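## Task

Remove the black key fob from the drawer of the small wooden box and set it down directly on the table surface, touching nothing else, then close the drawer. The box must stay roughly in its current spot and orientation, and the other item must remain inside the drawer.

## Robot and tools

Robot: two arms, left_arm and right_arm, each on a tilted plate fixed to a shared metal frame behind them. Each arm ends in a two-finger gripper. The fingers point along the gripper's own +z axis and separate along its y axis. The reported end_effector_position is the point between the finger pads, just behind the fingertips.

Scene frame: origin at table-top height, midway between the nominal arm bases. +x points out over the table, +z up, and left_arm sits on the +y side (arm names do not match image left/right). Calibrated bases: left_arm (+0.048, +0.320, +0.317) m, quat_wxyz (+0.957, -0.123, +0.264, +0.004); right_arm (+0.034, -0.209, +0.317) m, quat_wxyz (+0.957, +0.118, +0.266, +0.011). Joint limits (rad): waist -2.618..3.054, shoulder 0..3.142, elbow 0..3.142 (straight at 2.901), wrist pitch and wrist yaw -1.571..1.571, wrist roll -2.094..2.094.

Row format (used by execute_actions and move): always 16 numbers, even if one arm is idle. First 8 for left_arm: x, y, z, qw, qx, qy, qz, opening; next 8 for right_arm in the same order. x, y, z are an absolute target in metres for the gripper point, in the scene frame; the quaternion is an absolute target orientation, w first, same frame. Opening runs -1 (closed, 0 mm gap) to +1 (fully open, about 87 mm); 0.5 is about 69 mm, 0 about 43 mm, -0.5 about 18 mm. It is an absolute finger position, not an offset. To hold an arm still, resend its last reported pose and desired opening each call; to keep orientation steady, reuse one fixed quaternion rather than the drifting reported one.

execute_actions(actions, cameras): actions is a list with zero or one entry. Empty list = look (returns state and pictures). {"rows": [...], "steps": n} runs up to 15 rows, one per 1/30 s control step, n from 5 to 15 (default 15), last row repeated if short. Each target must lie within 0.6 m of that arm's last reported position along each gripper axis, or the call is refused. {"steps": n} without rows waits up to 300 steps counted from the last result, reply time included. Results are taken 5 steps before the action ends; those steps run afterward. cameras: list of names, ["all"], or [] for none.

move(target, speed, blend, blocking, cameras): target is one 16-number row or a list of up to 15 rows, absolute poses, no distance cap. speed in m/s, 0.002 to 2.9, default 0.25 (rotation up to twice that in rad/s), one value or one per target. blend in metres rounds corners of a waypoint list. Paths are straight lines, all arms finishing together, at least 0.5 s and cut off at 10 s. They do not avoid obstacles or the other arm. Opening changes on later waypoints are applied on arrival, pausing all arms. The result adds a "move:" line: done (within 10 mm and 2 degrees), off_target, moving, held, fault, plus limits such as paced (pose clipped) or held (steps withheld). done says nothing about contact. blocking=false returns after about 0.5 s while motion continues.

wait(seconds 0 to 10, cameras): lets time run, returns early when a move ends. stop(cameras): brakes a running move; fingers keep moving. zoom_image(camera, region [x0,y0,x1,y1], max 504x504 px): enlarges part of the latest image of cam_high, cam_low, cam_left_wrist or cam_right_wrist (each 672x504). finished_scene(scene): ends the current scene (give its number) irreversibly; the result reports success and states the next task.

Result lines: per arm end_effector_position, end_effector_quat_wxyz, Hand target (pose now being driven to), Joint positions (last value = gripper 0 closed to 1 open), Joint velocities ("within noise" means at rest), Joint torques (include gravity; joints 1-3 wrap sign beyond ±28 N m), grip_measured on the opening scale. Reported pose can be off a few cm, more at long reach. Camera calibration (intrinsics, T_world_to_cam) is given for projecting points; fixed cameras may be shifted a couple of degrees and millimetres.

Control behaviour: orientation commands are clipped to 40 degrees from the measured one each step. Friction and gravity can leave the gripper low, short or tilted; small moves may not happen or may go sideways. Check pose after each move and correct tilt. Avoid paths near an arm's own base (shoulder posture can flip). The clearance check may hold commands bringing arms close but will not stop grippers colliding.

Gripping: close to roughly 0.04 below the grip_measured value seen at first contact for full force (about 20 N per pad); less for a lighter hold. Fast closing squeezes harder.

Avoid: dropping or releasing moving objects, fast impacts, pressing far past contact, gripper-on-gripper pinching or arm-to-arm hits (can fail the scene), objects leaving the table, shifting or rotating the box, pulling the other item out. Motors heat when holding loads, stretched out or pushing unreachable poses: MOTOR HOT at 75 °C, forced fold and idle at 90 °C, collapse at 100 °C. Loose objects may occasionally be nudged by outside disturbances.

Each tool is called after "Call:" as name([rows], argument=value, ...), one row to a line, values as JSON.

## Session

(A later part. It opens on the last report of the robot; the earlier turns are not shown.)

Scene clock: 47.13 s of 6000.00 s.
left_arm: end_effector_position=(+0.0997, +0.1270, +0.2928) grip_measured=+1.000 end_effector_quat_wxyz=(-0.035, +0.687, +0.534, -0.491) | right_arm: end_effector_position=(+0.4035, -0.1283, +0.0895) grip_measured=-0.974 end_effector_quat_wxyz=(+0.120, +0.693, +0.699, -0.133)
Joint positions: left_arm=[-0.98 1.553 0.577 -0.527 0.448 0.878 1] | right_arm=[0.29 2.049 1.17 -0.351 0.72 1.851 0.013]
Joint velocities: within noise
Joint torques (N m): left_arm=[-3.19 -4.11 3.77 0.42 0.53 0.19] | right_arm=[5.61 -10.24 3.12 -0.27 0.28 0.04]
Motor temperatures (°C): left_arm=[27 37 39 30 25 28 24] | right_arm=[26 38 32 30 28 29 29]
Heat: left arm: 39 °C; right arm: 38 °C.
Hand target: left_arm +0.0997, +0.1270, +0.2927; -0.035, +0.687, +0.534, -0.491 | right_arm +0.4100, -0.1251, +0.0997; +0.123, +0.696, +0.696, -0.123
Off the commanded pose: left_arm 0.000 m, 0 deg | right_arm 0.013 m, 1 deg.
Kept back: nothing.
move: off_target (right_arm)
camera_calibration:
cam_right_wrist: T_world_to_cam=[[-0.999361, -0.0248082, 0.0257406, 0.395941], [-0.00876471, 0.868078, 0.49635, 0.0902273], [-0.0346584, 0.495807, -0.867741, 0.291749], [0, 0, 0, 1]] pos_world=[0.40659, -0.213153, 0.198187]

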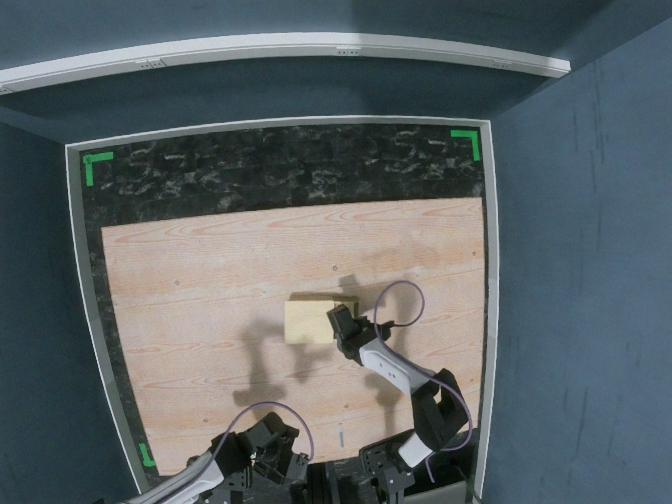

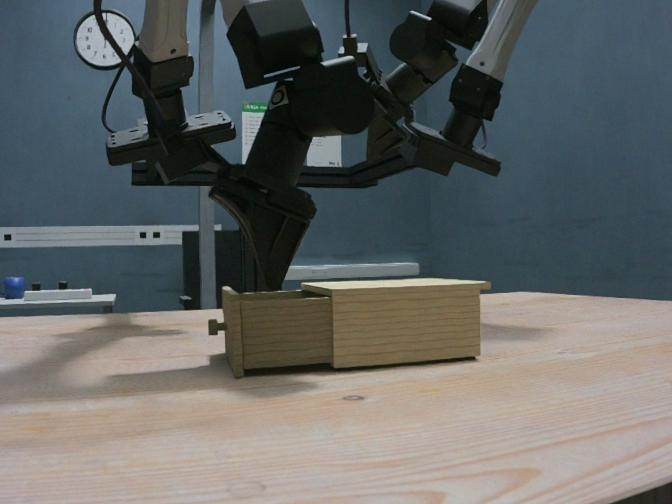

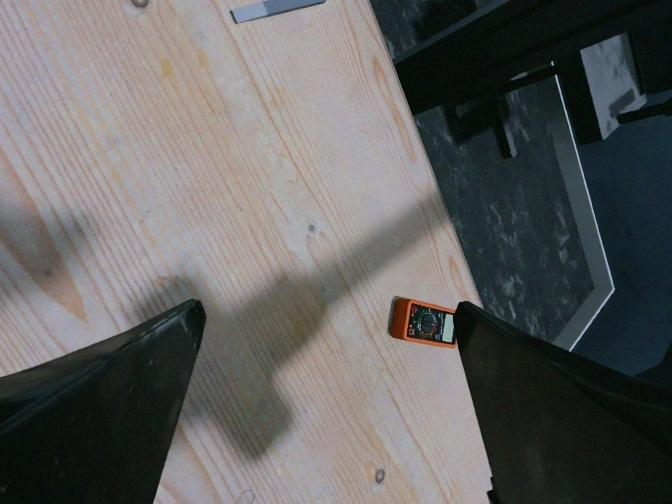

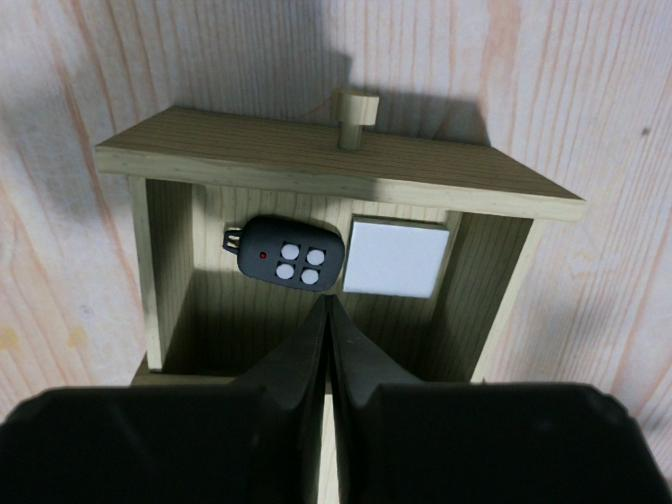

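Call:
move([
  [0.0997, 0.1270, 0.2928, -0.035, 0.687, 0.534, -0.491, 1.0, 0.424, -0.100, 0.05, 0.153, 0.6903, 0.6903, -0.153, -1],
  [0.0997, 0.1270, 0.2928, -0.035, 0.687, 0.534, -0.491, 1.0, 0.424, -0.100, 0.002, 0.153, 0.6903, 0.6903, -0.153, -1],
  [0.0997, 0.1270, 0.2928, -0.035, 0.687, 0.534, -0.491, 1.0, 0.420, -0.148, 0.002, 0.153, 0.6903, 0.6903, -0.153, -1],
], speed=[0.3, 0.12, 0.1], cameras=["cam_right_wrist", "cam_high"])

Scene clock: 50.07 s of 6000.00 s.
left_arm: end_effector_position=(+0.0997, +0.1270, +0.2928) grip_measured=+1.000 end_effector_quat_wxyz=(-0.035, +0.687, +0.534, -0.491) | right_arm: end_effector_position=(+0.4276, -0.1318, +0.0378) grip_measured=-0.974 end_effector_quat_wxyz=(+0.163, +0.664, +0.712, -0.158)
Joint positions: left_arm=[-0.98 1.553 0.577 -0.527 0.448 0.878 1] | right_arm=[0.263 2.266 1.347 -0.269 0.816 1.75 0.013]
Joint velocities: within noise
Joint torques (N m): left_arm=[-3.18 -4.03 3.74 0.43 0.53 0.17] | right_arm=[-1.78 -4.05 1.26 0.97 -0.21 -0.11]
Motor temperatures (°C): left_arm=[27 37 39 30 25 27 23] | right_arm=[26 38 31 30 28 29 29]
Heat: left arm: 39 °C; right arm: 38 °C.
Hand target: left_arm +0.0997, +0.1270, +0.2927; -0.035, +0.687, +0.534, -0.491 | right_arm +0.4177, -0.1487, +0.0067; +0.153, +0.690, +0.690, -0.157
Off the commanded pose: left_arm 0.000 m, 0 deg | right_arm 0.040 m, 4 deg.
Kept back: nothing.
move: off_target (right_arm)
camera_calibration:
cam_right_wrist: T_world_to_cam=[[-0.996027, -0.0875576, 0.0162407, 0.411932], [-0.0733579, 0.910132, 0.407772, 0.155545], [-0.0504848, 0.404961, -0.912939, 0.2459], [0, 0, 0, 1]] pos_world=[0.43412, -0.205078, 0.154375]
Images, in order (width x height): cam_high 672x504, cam_right_wrist 672x504.

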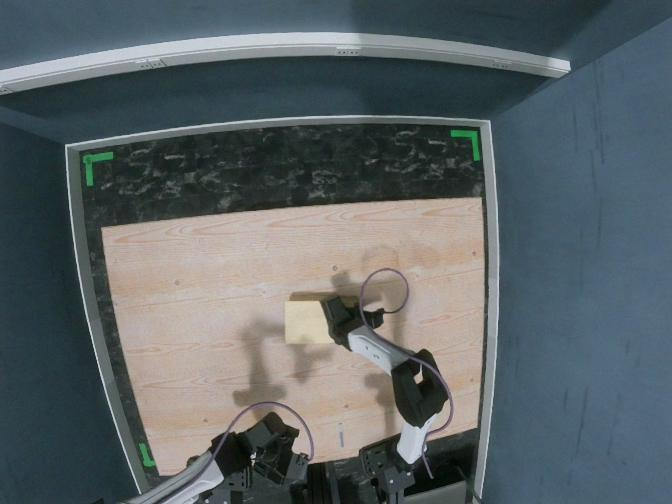

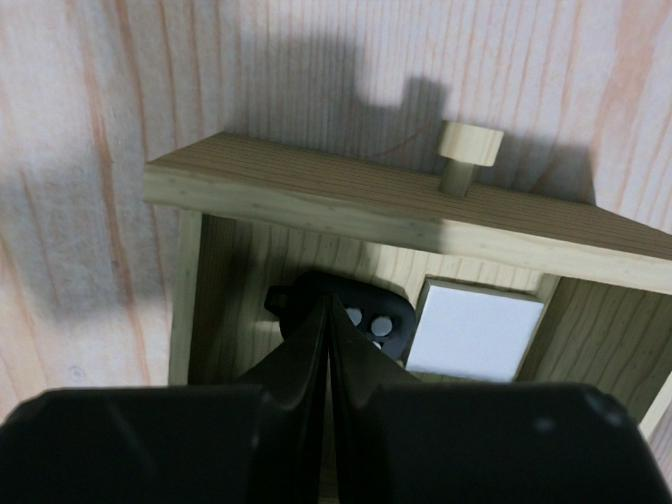

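Call:
move([
  [0.0997, 0.1270, 0.2928, -0.035, 0.687, 0.534, -0.491, 1.0, 0.420, -0.128, 0.08, 0.153, 0.6903, 0.6903, -0.153, -1],
  [0.0997, 0.1270, 0.2928, -0.035, 0.687, 0.534, -0.491, 1.0, 0.418, -0.121, 0.108, 0.1078, 0.0592, 0.9904, 0.0638, 0.05],
], speed=[0.25, 0.6], blend=[0.02, 0])

Call:
zoom_image(camera="cam_right_wrist", region=[160, 60, 500, 320])

Call:
zoom_image(camera="cam_low", region=[180, 150, 500, 380])

Scene clock: 54.57 s of 6000.00 s.
left_arm: end_effector_position=(+0.0997, +0.1270, +0.2928) grip_measured=+1.000 end_effector_quat_wxyz=(-0.035, +0.687, +0.534, -0.491) | right_arm: end_effector_position=(+0.4009, -0.1145, +0.0952) grip_measured=+0.050 end_effector_quat_wxyz=(+0.086, +0.052, +0.993, +0.060)
Joint positions: left_arm=[-0.98 1.553 0.577 -0.527 0.448 0.878 1] | right_arm=[0.21 1.948 1.017 0.052 0.25 0.194 0.525]
Joint velocities: within noise
Joint torques (N m): left_arm=[-3.21 -4.11 3.81 0.43 0.54 0.18] | right_arm=[2.81 -11.49 4.07 0.5 -0.15 -0.24]
Motor temperatures (°C): left_arm=[27 37 39 30 25 27 23] | right_arm=[26 38 31 30 28 29 29]
Heat: left arm: 39 °C; right arm: 38 °C.
Hand target: left_arm +0.0997, +0.1270, +0.2927; -0.035, +0.687, +0.534, -0.491 | right_arm +0.4177, -0.1210, +0.1077; +0.108, +0.059, +0.990, +0.064
Off the commanded pose: left_arm 0.000 m, 0 deg | right_arm 0.022 m, 3 deg.
Kept back: nothing.
move: off_target (right_arm); target 2's new opening was sent with right_arm's hand 0.022 m and 3 deg from that target
camera_calibration:
cam_right_wrist: T_world_to_cam=[[-0.0728455, -0.989335, -0.126134, -0.0738387], [-0.763204, -0.0261186, 0.64563, 0.261179], [-0.642039, 0.143297, -0.753161, 0.482041], [0, 0, 0, 1]] pos_world=[0.503442, -0.135305, 0.185116]

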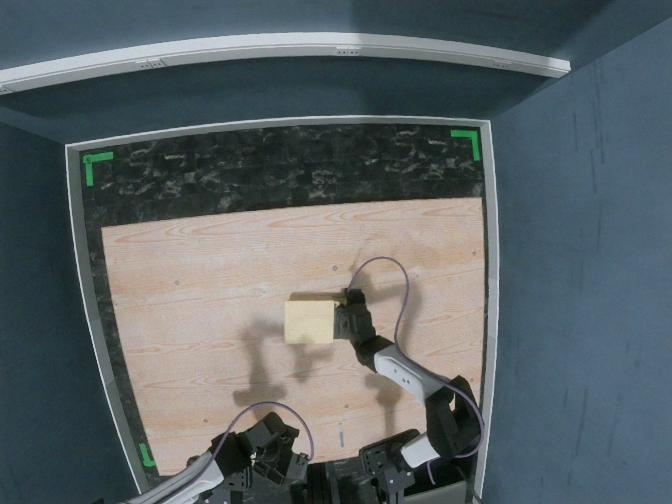

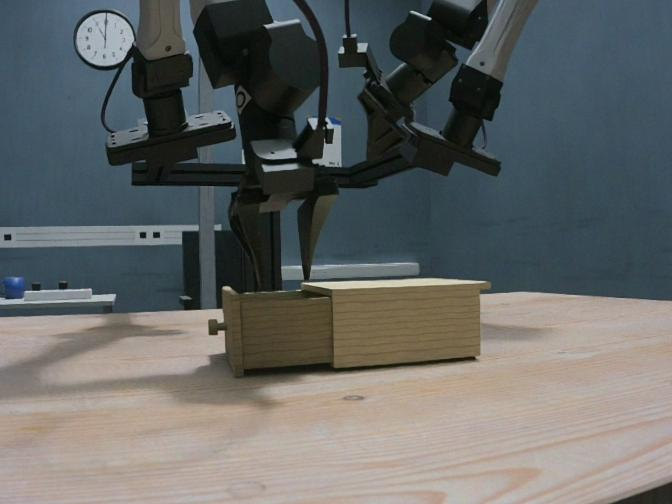

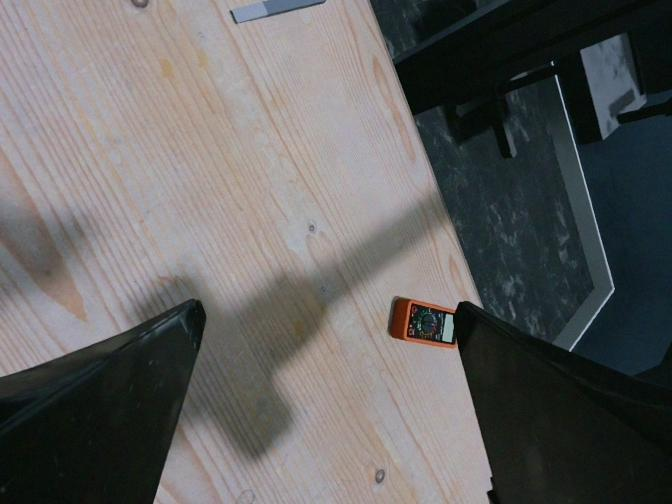

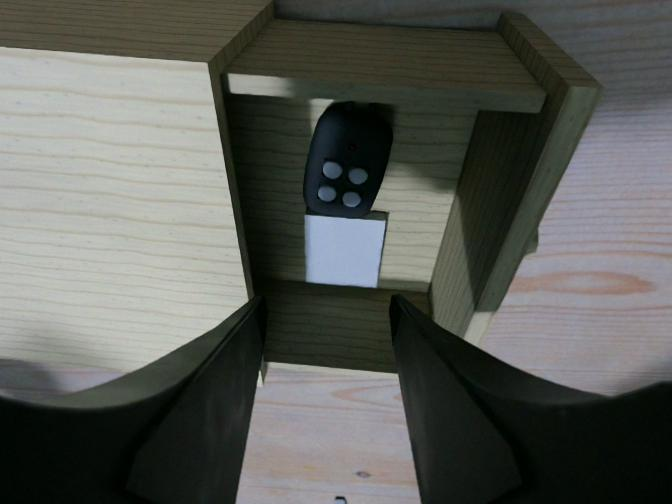

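Scaled by 1.482 from the camera's 672x504 image, which has a finer 960x720 frame.

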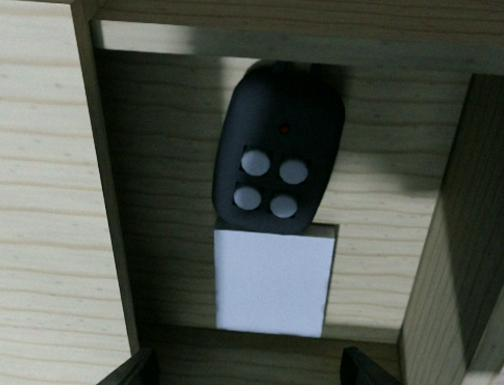

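Scaled by 1.575 from the camera's 672x504 image, which has a finer 960x720 frame.

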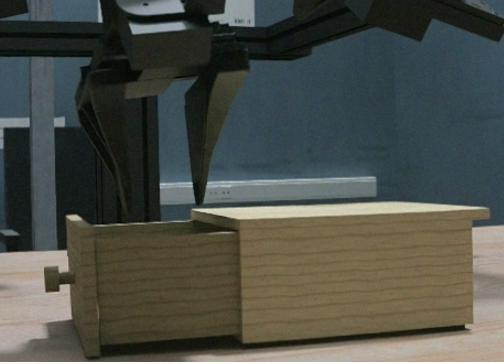

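Call:
move(target=[0.0997, 0.1270, 0.2928, -0.035, 0.687, 0.534, -0.491, 1.0, 0.417, -0.116, 0.053, 0.1100, 0.0860, 0.9878, 0.0696, 0.02], speed=0.25, cameras=["cam_right_wrist", "cam_low"])

Call:
zoom_image(camera="cam_right_wrist", region=[180, 80, 500, 340])

Scene clock: 57.60 s of 6000.00 s.
left_arm: end_effector_position=(+0.0997, +0.1270, +0.2928) grip_measured=+1.000 end_effector_quat_wxyz=(-0.035, +0.687, +0.534, -0.491) | right_arm: end_effector_position=(+0.4097, -0.1154, +0.0572) grip_measured=+0.020 end_effector_quat_wxyz=(+0.101, +0.075, +0.990, +0.067)
Joint positions: left_arm=[-0.98 1.553 0.577 -0.527 0.448 0.878 1] | right_arm=[0.165 2.079 1.059 0.184 0.216 0.196 0.51]
Joint velocities: within noise
Joint torques (N m): left_arm=[-3.18 -4.08 3.78 0.43 0.53 0.19] | right_arm=[3.08 -7.15 4.27 0.81 -0.14 -0.05]
Motor temperatures (°C): left_arm=[27 37 39 30 25 27 23] | right_arm=[26 39 31 30 28 29 29]
Heat: left arm: 39 °C; right arm: 39 °C.
Hand target: left_arm +0.0997, +0.1270, +0.2927; -0.035, +0.687, +0.534, -0.491 | right_arm +0.4168, -0.1161, +0.0533; +0.110, +0.086, +0.988, +0.070
Off the commanded pose: left_arm 0.000 m, 0 deg | right_arm 0.008 m, 2 deg.
Kept back: nothing.
move: done
camera_calibration:
cam_right_wrist: T_world_to_cam=[[-0.114985, -0.982797, -0.144532, -0.0597724], [-0.781412, -0.000345436, 0.624015, 0.304116], [-0.613329, 0.184691, -0.76793, 0.452984], [0, 0, 0, 1]] pos_world=[0.508596, -0.142301, 0.149448]
Images, in order (width x height): cam_low 672x504, cam_right_wrist 672x504.

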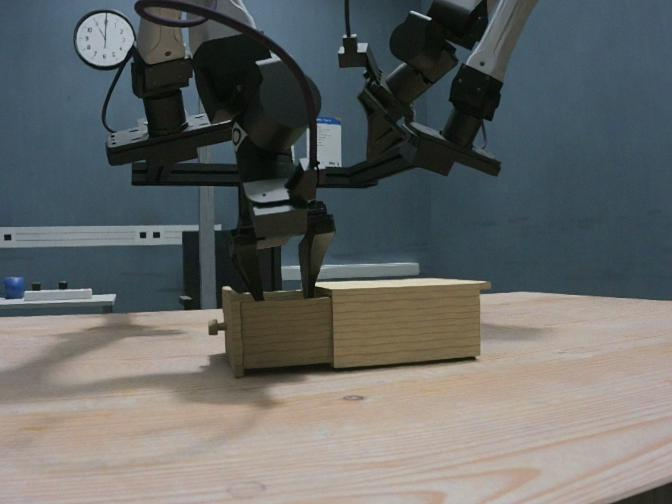

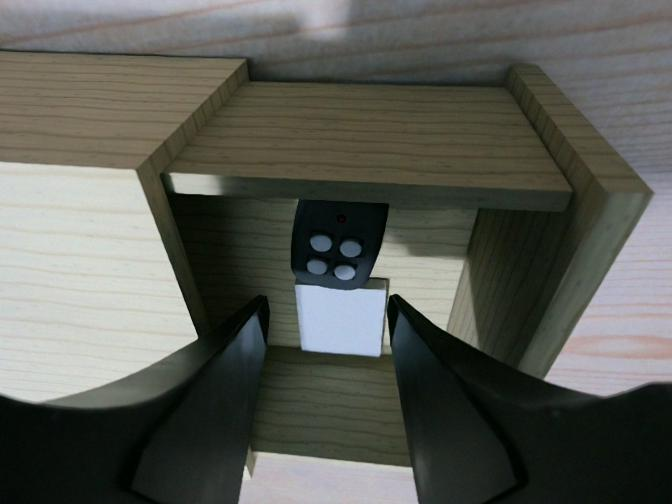

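Scaled by 1.575 from the camera's 672x504 image, which has a finer 960x720 frame.

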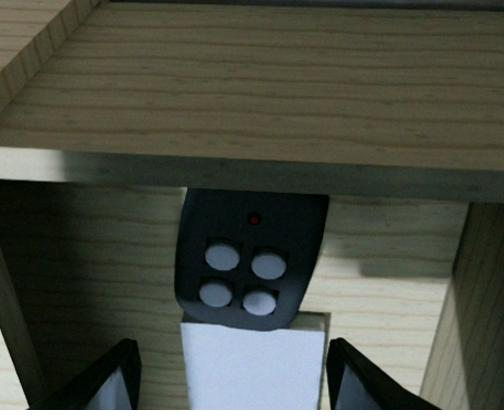

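Call:
move(target=[0.0997, 0.1270, 0.2928, -0.035, 0.687, 0.534, -0.491, 1.0, 0.4185, -0.112, 0.0285, 0.1112, 0.0877, 0.9861, 0.0869, 0.0], speed=0.15, cameras=["cam_right_wrist", "cam_low"])

Call:
zoom_image(camera="cam_right_wrist", region=[180, 160, 500, 420])

Call:
zoom_image(camera="cam_low", region=[200, 180, 400, 380])

Scene clock: 59.77 s of 6000.00 s.
left_arm: end_effector_position=(+0.0997, +0.1270, +0.2928) grip_measured=+1.000 end_effector_quat_wxyz=(-0.035, +0.687, +0.534, -0.491) | right_arm: end_effector_position=(+0.4083, -0.1162, +0.0330) grip_measured=+0.000 end_effector_quat_wxyz=(+0.096, +0.085, +0.989, +0.074)
Joint positions: left_arm=[-0.98 1.553 0.577 -0.527 0.448 0.878 1] | right_arm=[0.135 2.163 1.097 0.228 0.182 0.196 0.5]
Joint velocities: within noise
Joint torques (N m): left_arm=[-3.18 -4.08 3.77 0.43 0.54 0.18] | right_arm=[3.45 -6.8 4.15 0.9 -0.31 -0.2]
Motor temperatures (°C): left_arm=[27 37 39 30 25 27 23] | right_arm=[26 39 31 30 28 29 29]
Heat: left arm: 39 °C; right arm: 39 °C.
Hand target: left_arm +0.0997, +0.1270, +0.2927; -0.035, +0.687, +0.534, -0.491 | right_arm +0.4181, -0.1122, +0.0290; +0.111, +0.087, +0.986, +0.087
Off the commanded pose: left_arm 0.000 m, 0 deg | right_arm 0.012 m, 2 deg.
Kept back: nothing.
move: off_target (right_arm)
camera_calibration:
cam_right_wrist: T_world_to_cam=[[-0.132613, -0.978042, -0.160771, -0.0559678], [-0.775765, 0.00145871, 0.631021, 0.315871], [-0.61693, 0.208403, -0.758924, 0.437644], [0, 0, 0, 1]] pos_world=[0.507615, -0.146406, 0.12382]
Images, in order (width x height): cam_low 672x504, cam_right_wrist 672x504.

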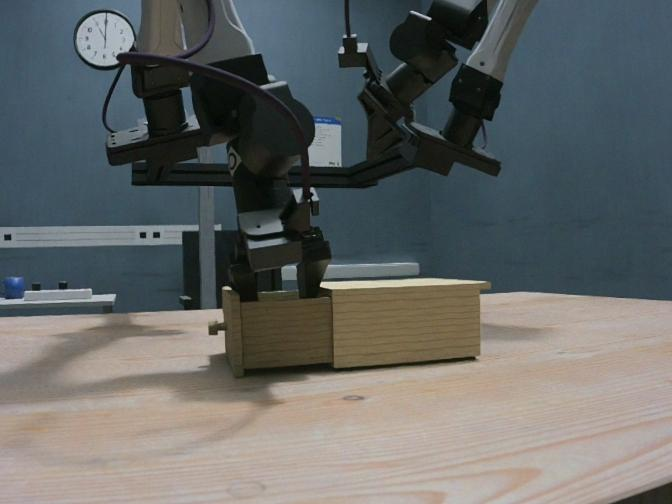

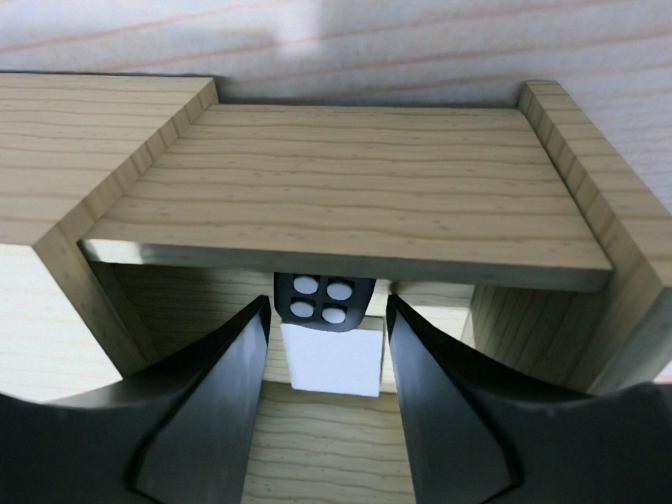

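Scaled by 1.575 from the camera's 672x504 image, which has a finer 960x720 frame.

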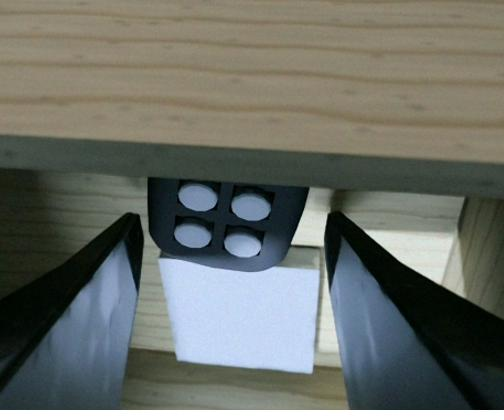

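Scaled by 2.520 from the camera's 672x504 image, which has a finer 960x720 frame.

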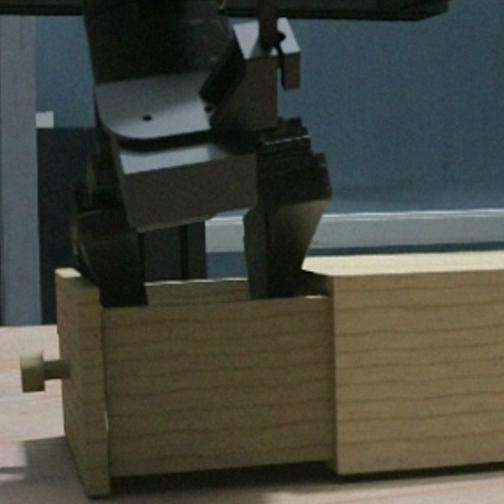

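Call:
move([
  [0.0997, 0.1270, 0.2928, -0.035, 0.687, 0.534, -0.491, 1.0, 0.422, -0.105, 0.0285, 0.1112, 0.0877, 0.9861, 0.0869, 0.0],
  [0.0997, 0.1270, 0.2928, -0.035, 0.687, 0.534, -0.491, 1.0, 0.422, -0.105, 0.021, 0.1112, 0.0877, 0.9861, 0.0869, 0.0],
], speed=[0.1, 0.1], cameras=["cam_right_wrist"])

Call:
zoom_image(camera="cam_right_wrist", region=[180, 180, 500, 440])

Scene clock: 61.27 s of 6000.00 s.
left_arm: end_effector_position=(+0.0997, +0.1270, +0.2928) grip_measured=+1.000 end_effector_quat_wxyz=(-0.035, +0.687, +0.534, -0.491) | right_arm: end_effector_position=(+0.4091, -0.1161, +0.0311) grip_measured=-0.002 end_effector_quat_wxyz=(+0.089, +0.083, +0.990, +0.072)
Joint positions: left_arm=[-0.98 1.553 0.577 -0.527 0.448 0.878 1] | right_arm=[0.135 2.174 1.122 0.197 0.184 0.196 0.499]
Joint velocities: within noise
Joint torques (N m): left_arm=[-3.21 -4.08 3.74 0.42 0.53 0.18] | right_arm=[4.63 -5.19 5.18 1.19 -0.27 -0.09]
Motor temperatures (°C): left_arm=[27 37 39 30 25 27 23] | right_arm=[26 39 31 30 28 29 29]
Heat: left arm: 39 °C; right arm: 39 °C.
Hand target: left_arm +0.0997, +0.1270, +0.2927; -0.035, +0.687, +0.534, -0.491 | right_arm +0.4213, -0.1055, +0.0226; +0.111, +0.088, +0.986, +0.087
Off the commanded pose: left_arm 0.000 m, 0 deg | right_arm 0.020 m, 3 deg.
Kept back: nothing.
move: off_target (right_arm)
camera_calibration:
cam_right_wrist: T_world_to_cam=[[-0.130827, -0.97922, -0.15496, -0.0571163], [-0.765825, 0.000555172, 0.643049, 0.313025], [-0.6296, 0.202801, -0.749984, 0.440954], [0, 0, 0, 1]] pos_world=[0.509875, -0.145529, 0.120567]
Images, in order (width x height): cam_right_wrist 672x504.

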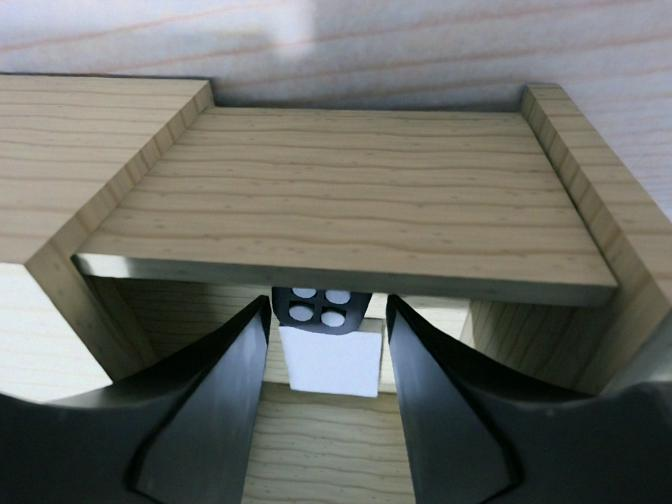

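Scaled by 1.575 from the camera's 672x504 image, which has a finer 960x720 frame.

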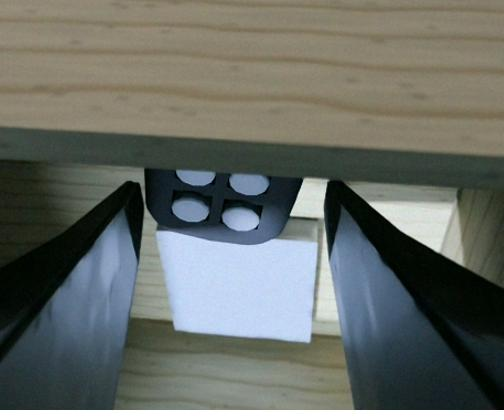

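Call:
move([
  [0.0997, 0.1270, 0.2928, -0.035, 0.687, 0.534, -0.491, 1.0, 0.422, -0.111, 0.0235, 0.1112, 0.0877, 0.9861, 0.0869, -0.08],
  [0.0997, 0.1270, 0.2928, -0.035, 0.687, 0.534, -0.491, 1.0, 0.420, -0.113, 0.011, 0.1112, 0.0877, 0.9861, 0.0869, -0.08],
  [0.0997, 0.1270, 0.2928, -0.035, 0.687, 0.534, -0.491, 1.0, 0.420, -0.113, 0.010, 0.1112, 0.0877, 0.9861, 0.0869, -0.25],
], speed=[0.1, 0.08, 0.08], cameras=["cam_right_wrist", "cam_low"])

Call:
zoom_image(camera="cam_right_wrist", region=[180, 180, 500, 440])

Scene clock: 63.70 s of 6000.00 s.
left_arm: end_effector_position=(+0.0997, +0.1270, +0.2928) grip_measured=+1.000 end_effector_quat_wxyz=(-0.035, +0.687, +0.534, -0.491) | right_arm: end_effector_position=(+0.4115, -0.1170, +0.0268) grip_measured=-0.172 end_effector_quat_wxyz=(+0.092, +0.079, +0.990, +0.077)
Joint positions: left_arm=[-0.98 1.553 0.577 -0.527 0.448 0.878 1] | right_arm=[0.125 2.188 1.132 0.21 0.167 0.181 0.414]
Joint velocities: within noise
Joint torques (N m): left_arm=[-3.18 -4.08 3.71 0.42 0.53 0.17] | right_arm=[2.88 -3.99 4.7 1.33 -0.28 -0.15]
Motor temperatures (°C): left_arm=[27 37 39 30 25 27 23] | right_arm=[26 38 31 31 28 29 29]
Heat: left arm: 39 °C; right arm: 38 °C.
Hand target: left_arm +0.0997, +0.1270, +0.2927; -0.035, +0.687, +0.534, -0.491 | right_arm +0.4191, -0.1137, +0.0117; +0.110, +0.087, +0.986, +0.086
Off the commanded pose: left_arm 0.000 m, 0 deg | right_arm 0.019 m, 3 deg.
Kept back: nothing.
move: off_target (right_arm); target 3's new opening was sent with right_arm's hand 0.020 m and 3 deg from that target
camera_calibration:
cam_right_wrist: T_world_to_cam=[[-0.122743, -0.978583, -0.165253, -0.0614001], [-0.770665, -0.0109309, 0.637147, 0.318472], [-0.625308, 0.20556, -0.752818, 0.437983], [0, 0, 0, 1]] pos_world=[0.511774, -0.146636, 0.116661]
Images, in order (width x height): cam_low 672x504, cam_right_wrist 672x504.

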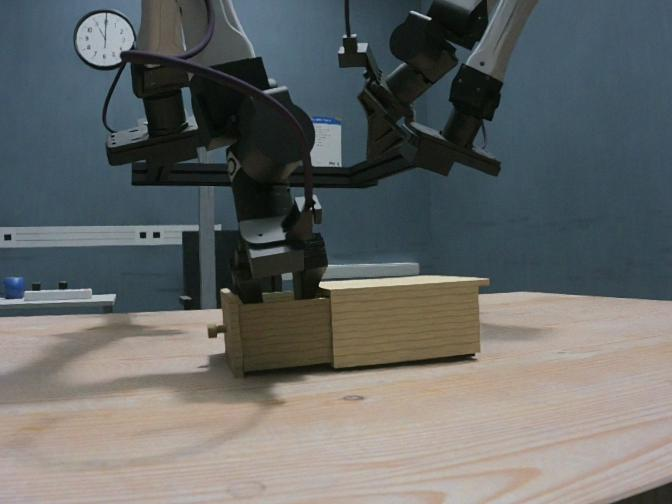

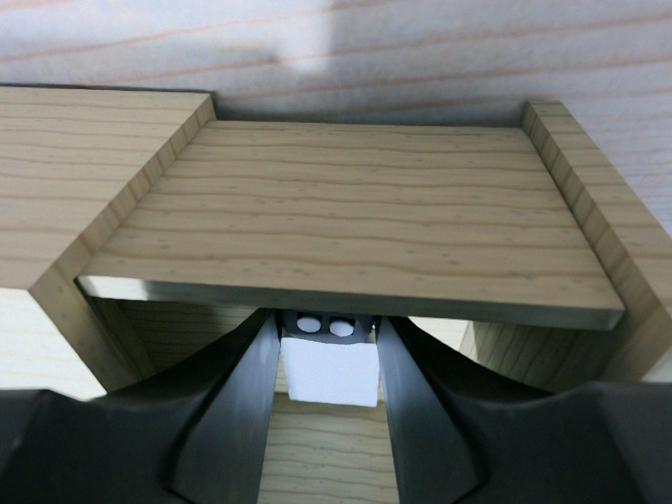

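Scaled by 1.575 from the camera's 672x504 image, which has a finer 960x720 frame.

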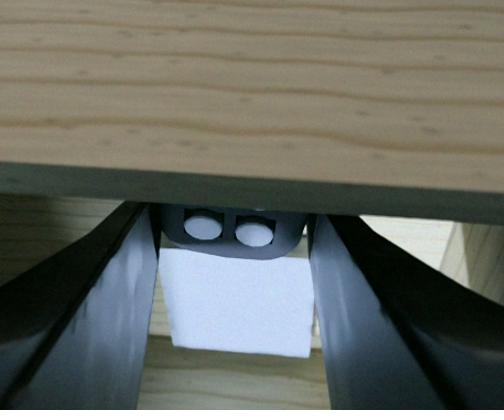

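Call:
move([
  [0.0997, 0.1270, 0.2928, -0.035, 0.687, 0.534, -0.491, 1.0, 0.416, -0.115, 0.135, 0.1112, 0.0877, 0.9861, 0.0869, -0.26],
  [0.0997, 0.1270, 0.2928, -0.035, 0.687, 0.534, -0.491, 1.0, 0.415, -0.272, 0.130, 0.1112, 0.0877, 0.9861, 0.0869, -0.26],
  [0.0997, 0.1270, 0.2928, -0.035, 0.687, 0.534, -0.491, 1.0, 0.415, -0.272, 0.045, 0.1112, 0.0877, 0.9861, 0.0869, -0.26],
], speed=[0.2, 0.3, 0.25], blend=[0.015, 0.03, 0])

Call:
zoom_image(camera="cam_right_wrist", region=[180, 180, 500, 440])

Call:
zoom_image(camera="cam_low", region=[20, 200, 320, 420])

Scene clock: 67.30 s of 6000.00 s.
left_arm: end_effector_position=(+0.0997, +0.1270, +0.2928) grip_measured=+1.000 end_effector_quat_wxyz=(-0.035, +0.687, +0.534, -0.491) | right_arm: end_effector_position=(+0.4078, -0.2681, +0.0478) grip_measured=-0.172 end_effector_quat_wxyz=(+0.099, +0.090, +0.987, +0.086)
Joint positions: left_arm=[-0.98 1.553 0.577 -0.527 0.448 0.878 1] | right_arm=[-0.26 2.005 1.069 0.113 -0.11 -0.082 0.414]
Joint velocities: within noise
Joint torques (N m): left_arm=[-3.21 -4.12 3.77 0.44 0.53 0.17] | right_arm=[0.44 -7.8 4.1 0.73 -0.27 -0.28]
Motor temperatures (°C): left_arm=[27 37 39 30 25 27 23] | right_arm=[26 38 31 31 28 29 29]
Heat: left arm: 39 °C; right arm: 38 °C.
Hand target: left_arm +0.0997, +0.1270, +0.2927; -0.035, +0.687, +0.534, -0.491 | right_arm +0.4150, -0.2721, +0.0453; +0.111, +0.088, +0.986, +0.087
Off the commanded pose: left_arm 0.000 m, 0 deg | right_arm 0.009 m, 1 deg.
Kept back: nothing.
move: done
camera_calibration:
cam_right_wrist: T_world_to_cam=[[-0.140543, -0.972529, -0.185568, -0.196399], [-0.779557, -0.00684704, 0.626294, 0.305871], [-0.61036, 0.232682, -0.757179, 0.483989], [0, 0, 0, 1]] pos_world=[0.506248, -0.301525, 0.138456]

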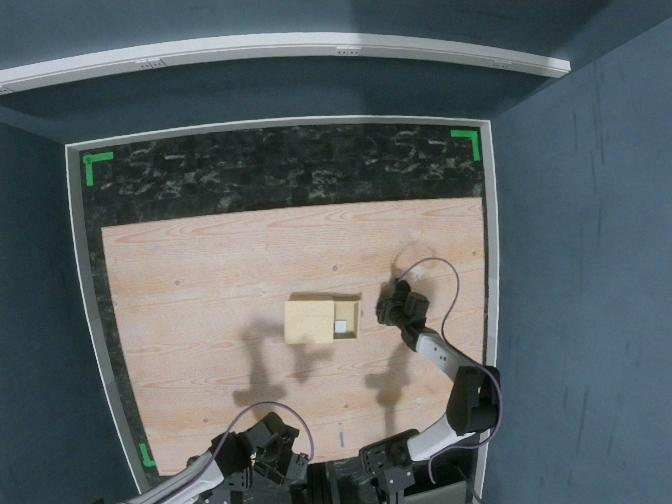

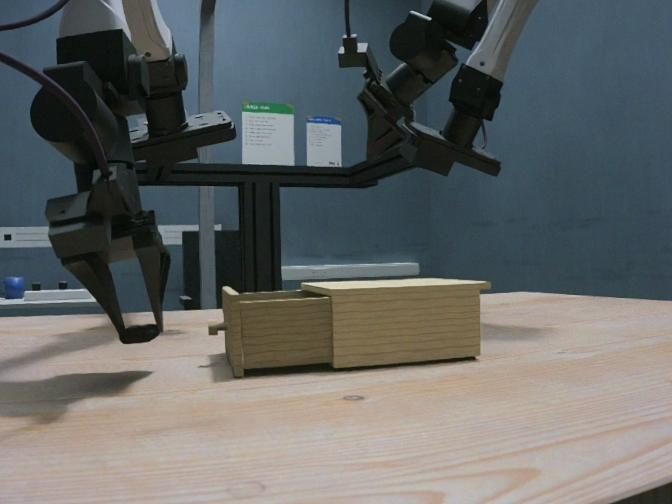

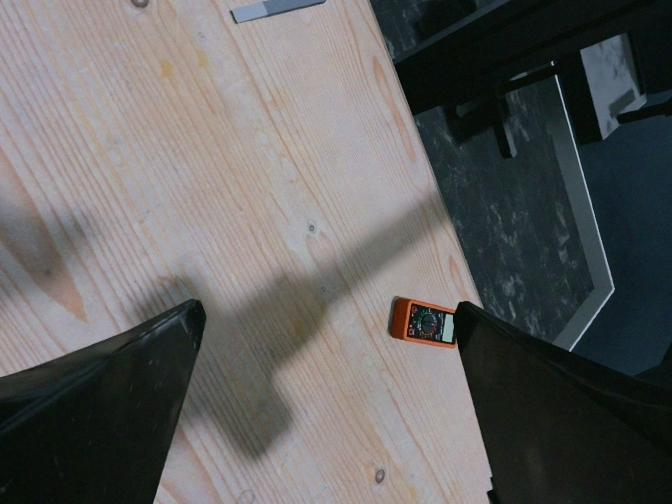

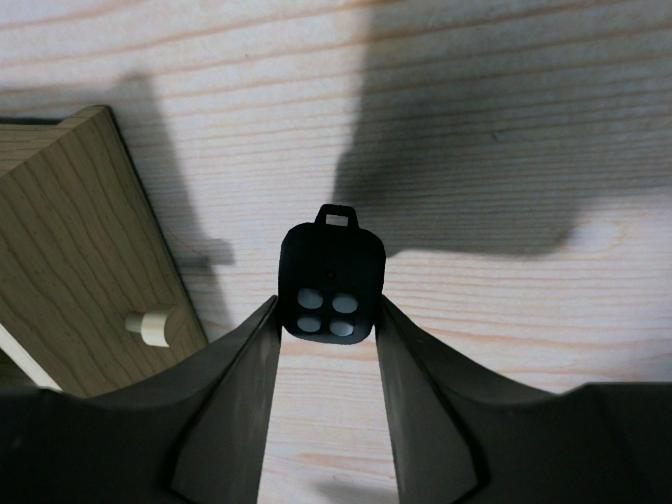

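Scaled by 1.575 from the camera's 672x504 image, which has a finer 960x720 frame.

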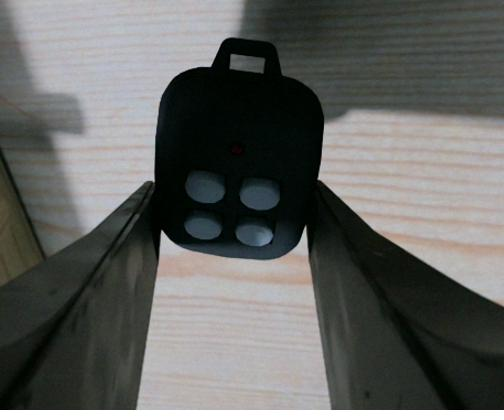

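Scaled by 1.680 from the camera's 672x504 image, which has a finer 960x720 frame.

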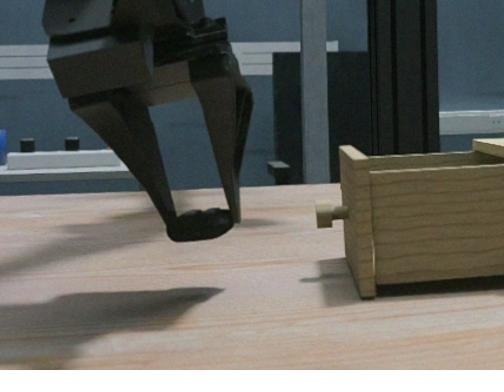

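Call:
move(target=[0.0997, 0.1270, 0.2928, -0.035, 0.687, 0.534, -0.491, 1.0, 0.415, -0.270, 0.002, 0.1049, 0.0789, 0.9914, 0.0005, -0.26], speed=0.1, cameras=["cam_right_wrist", "cam_low"])

Call:
zoom_image(camera="cam_low", region=[60, 240, 280, 400])

Scene clock: 69.20 s of 6000.00 s.
left_arm: end_effector_position=(+0.0997, +0.1270, +0.2928) grip_measured=+1.000 end_effector_quat_wxyz=(-0.035, +0.687, +0.534, -0.491) | right_arm: end_effector_position=(+0.4082, -0.2691, +0.0150) grip_measured=-0.172 end_effector_quat_wxyz=(+0.091, +0.075, +0.993, +0.012)
Joint positions: left_arm=[-0.98 1.553 0.577 -0.527 0.448 0.878 1] | right_arm=[-0.2 2.126 1.123 0.189 0.077 -0.082 0.414]
Joint velocities: within noise
Joint torques (N m): left_arm=[-3.21 -4.08 3.78 0.43 0.54 0.18] | right_arm=[2.3 -5.15 4.64 1.05 0.19 -0.07]
Motor temperatures (°C): left_arm=[27 37 39 30 25 27 23] | right_arm=[26 38 31 31 28 29 29]
Heat: left arm: 39 °C; right arm: 38 °C.
Hand target: left_arm +0.0997, +0.1270, +0.2927; -0.035, +0.687, +0.534, -0.491 | right_arm +0.4145, -0.2700, +0.0031; +0.105, +0.079, +0.991, +0.001
Off the commanded pose: left_arm 0.000 m, 0 deg | right_arm 0.015 m, 2 deg.
Kept back: nothing.
move: off_target (right_arm)
camera_calibration:
cam_right_wrist: T_world_to_cam=[[-0.126668, -0.991335, -0.03479, -0.216359], [-0.763152, 0.0749867, 0.641854, 0.341755], [-0.633683, 0.107852, -0.766038, 0.435629], [0, 0, 0, 1]] pos_world=[0.509456, -0.287095, 0.106824]
Images, in order (width x height): cam_low 672x504, cam_right_wrist 672x504.

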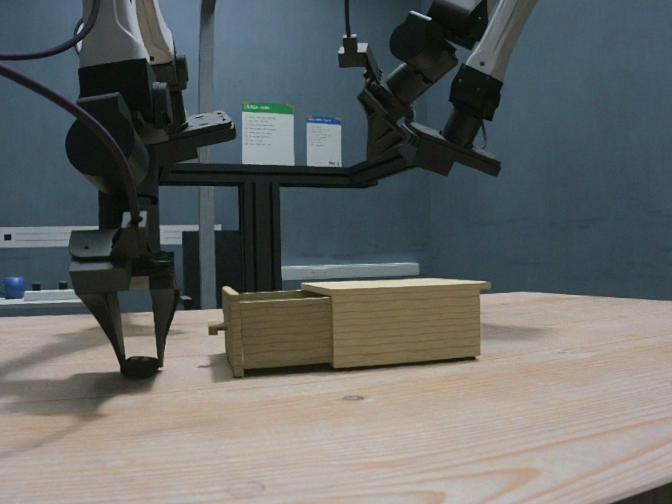

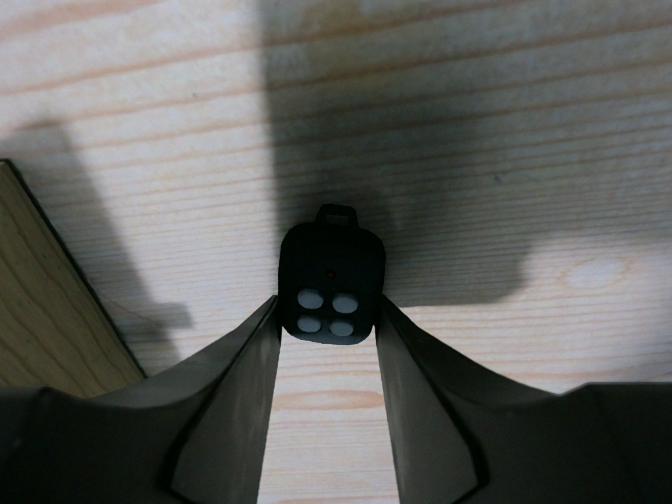

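Scaled by 2.291 from the camera's 672x504 image, which has a finer 960x720 frame.

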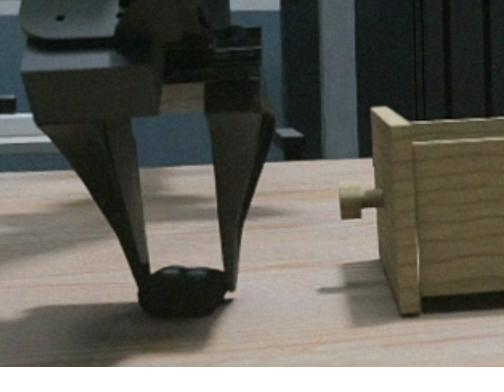

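Call:
move([
  [0.0997, 0.1270, 0.2928, -0.035, 0.687, 0.534, -0.491, 1.0, 0.412, -0.2695, 0.013, 0.1049, 0.0789, 0.9914, 0.0005, -0.26],
  [0.0997, 0.1270, 0.2928, -0.035, 0.687, 0.534, -0.491, 1.0, 0.412, -0.2695, 0.014, 0.1049, 0.0789, 0.9914, 0.0005, 0.06],
  [0.0997, 0.1270, 0.2928, -0.035, 0.687, 0.534, -0.491, 1.0, 0.412, -0.2695, 0.085, 0.1049, 0.0789, 0.9914, 0.0005, 0.06],
], speed=[0.05, 0.05, 0.2])

Call:
zoom_image(camera="cam_high", region=[260, 260, 440, 360])

Call:
zoom_image(camera="cam_right_wrist", region=[0, 100, 400, 420])

Scene clock: 73.97 s of 6000.00 s.
left_arm: end_effector_position=(+0.0997, +0.1270, +0.2928) grip_measured=+1.000 end_effector_quat_wxyz=(-0.035, +0.687, +0.534, -0.491) | right_arm: end_effector_position=(+0.4048, -0.2694, +0.0750) grip_measured=+0.060 end_effector_quat_wxyz=(+0.093, +0.076, +0.993, +0.004)
Joint positions: left_arm=[-0.98 1.553 0.577 -0.527 0.448 0.878 1] | right_arm=[-0.174 1.897 1.005 0.082 0.11 -0.064 0.53]
Joint velocities: within noise
Joint torques (N m): left_arm=[-3.21 -4.14 3.74 0.43 0.54 0.17] | right_arm=[2.7 -10.86 2.7 0.52 0.06 -0.05]
Motor temperatures (°C): left_arm=[27 37 39 29 25 27 23] | right_arm=[26 39 31 31 28 29 29]
Heat: left arm: 39 °C; right arm: 39 °C.
Hand target: left_arm +0.0997, +0.1270, +0.2927; -0.035, +0.687, +0.534, -0.491 | right_arm +0.4119, -0.2695, +0.0847; +0.105, +0.079, +0.991, +0.001
Off the commanded pose: left_arm 0.000 m, 0 deg | right_arm 0.012 m, 1 deg.
Kept back: nothing.
move: off_target (right_arm)
camera_calibration:
cam_right_wrist: T_world_to_cam=[[-0.129108, -0.991431, -0.0198866, -0.215151], [-0.765023, 0.0868242, 0.638124, 0.304824], [-0.630929, 0.0976004, -0.769677, 0.475882], [0, 0, 0, 1]] pos_world=[0.505668, -0.28622, 0.167481]

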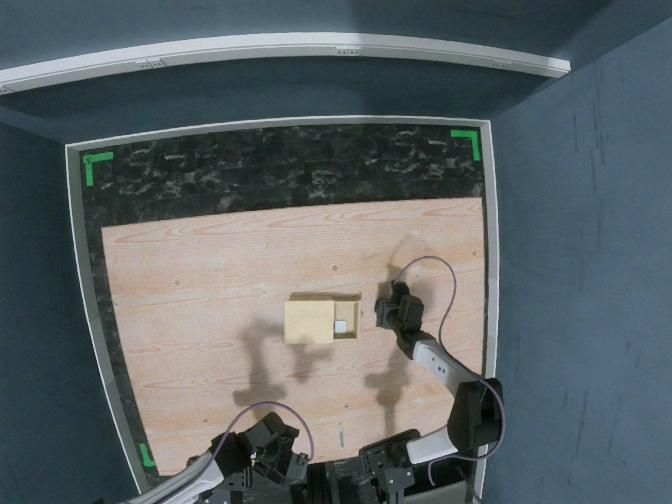

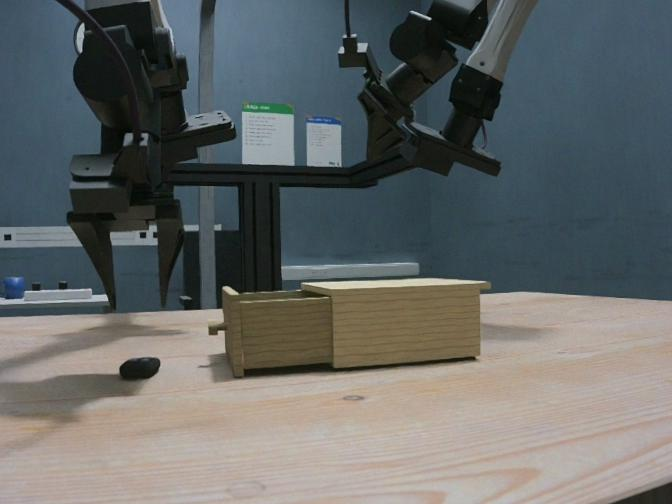

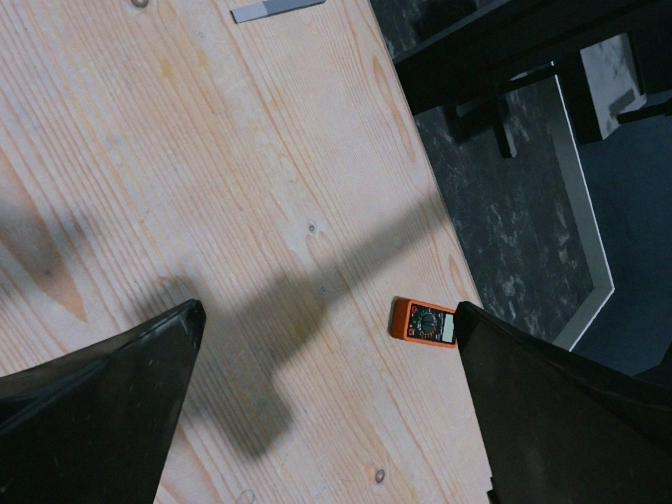

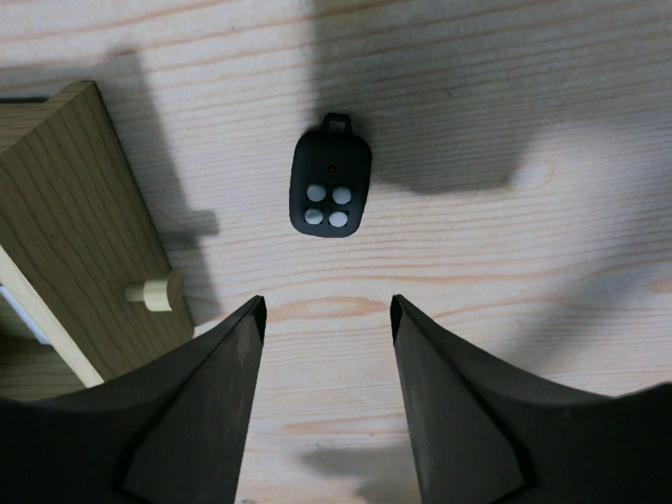

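Scaled by 2.800 from the camera's 672x504 image, which has a finer 960x720 frame.

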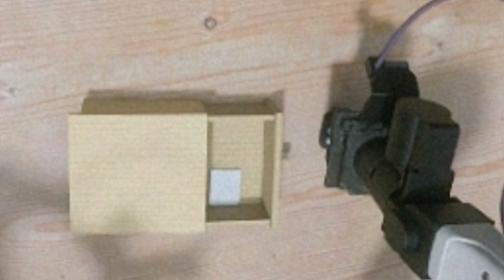

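Scaled by 1.260 from the camera's 672x504 image, which has a finer 960x720 frame.

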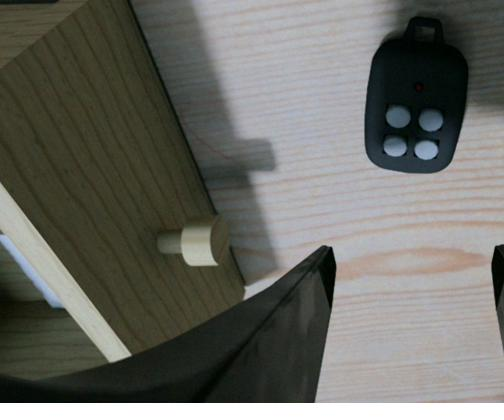

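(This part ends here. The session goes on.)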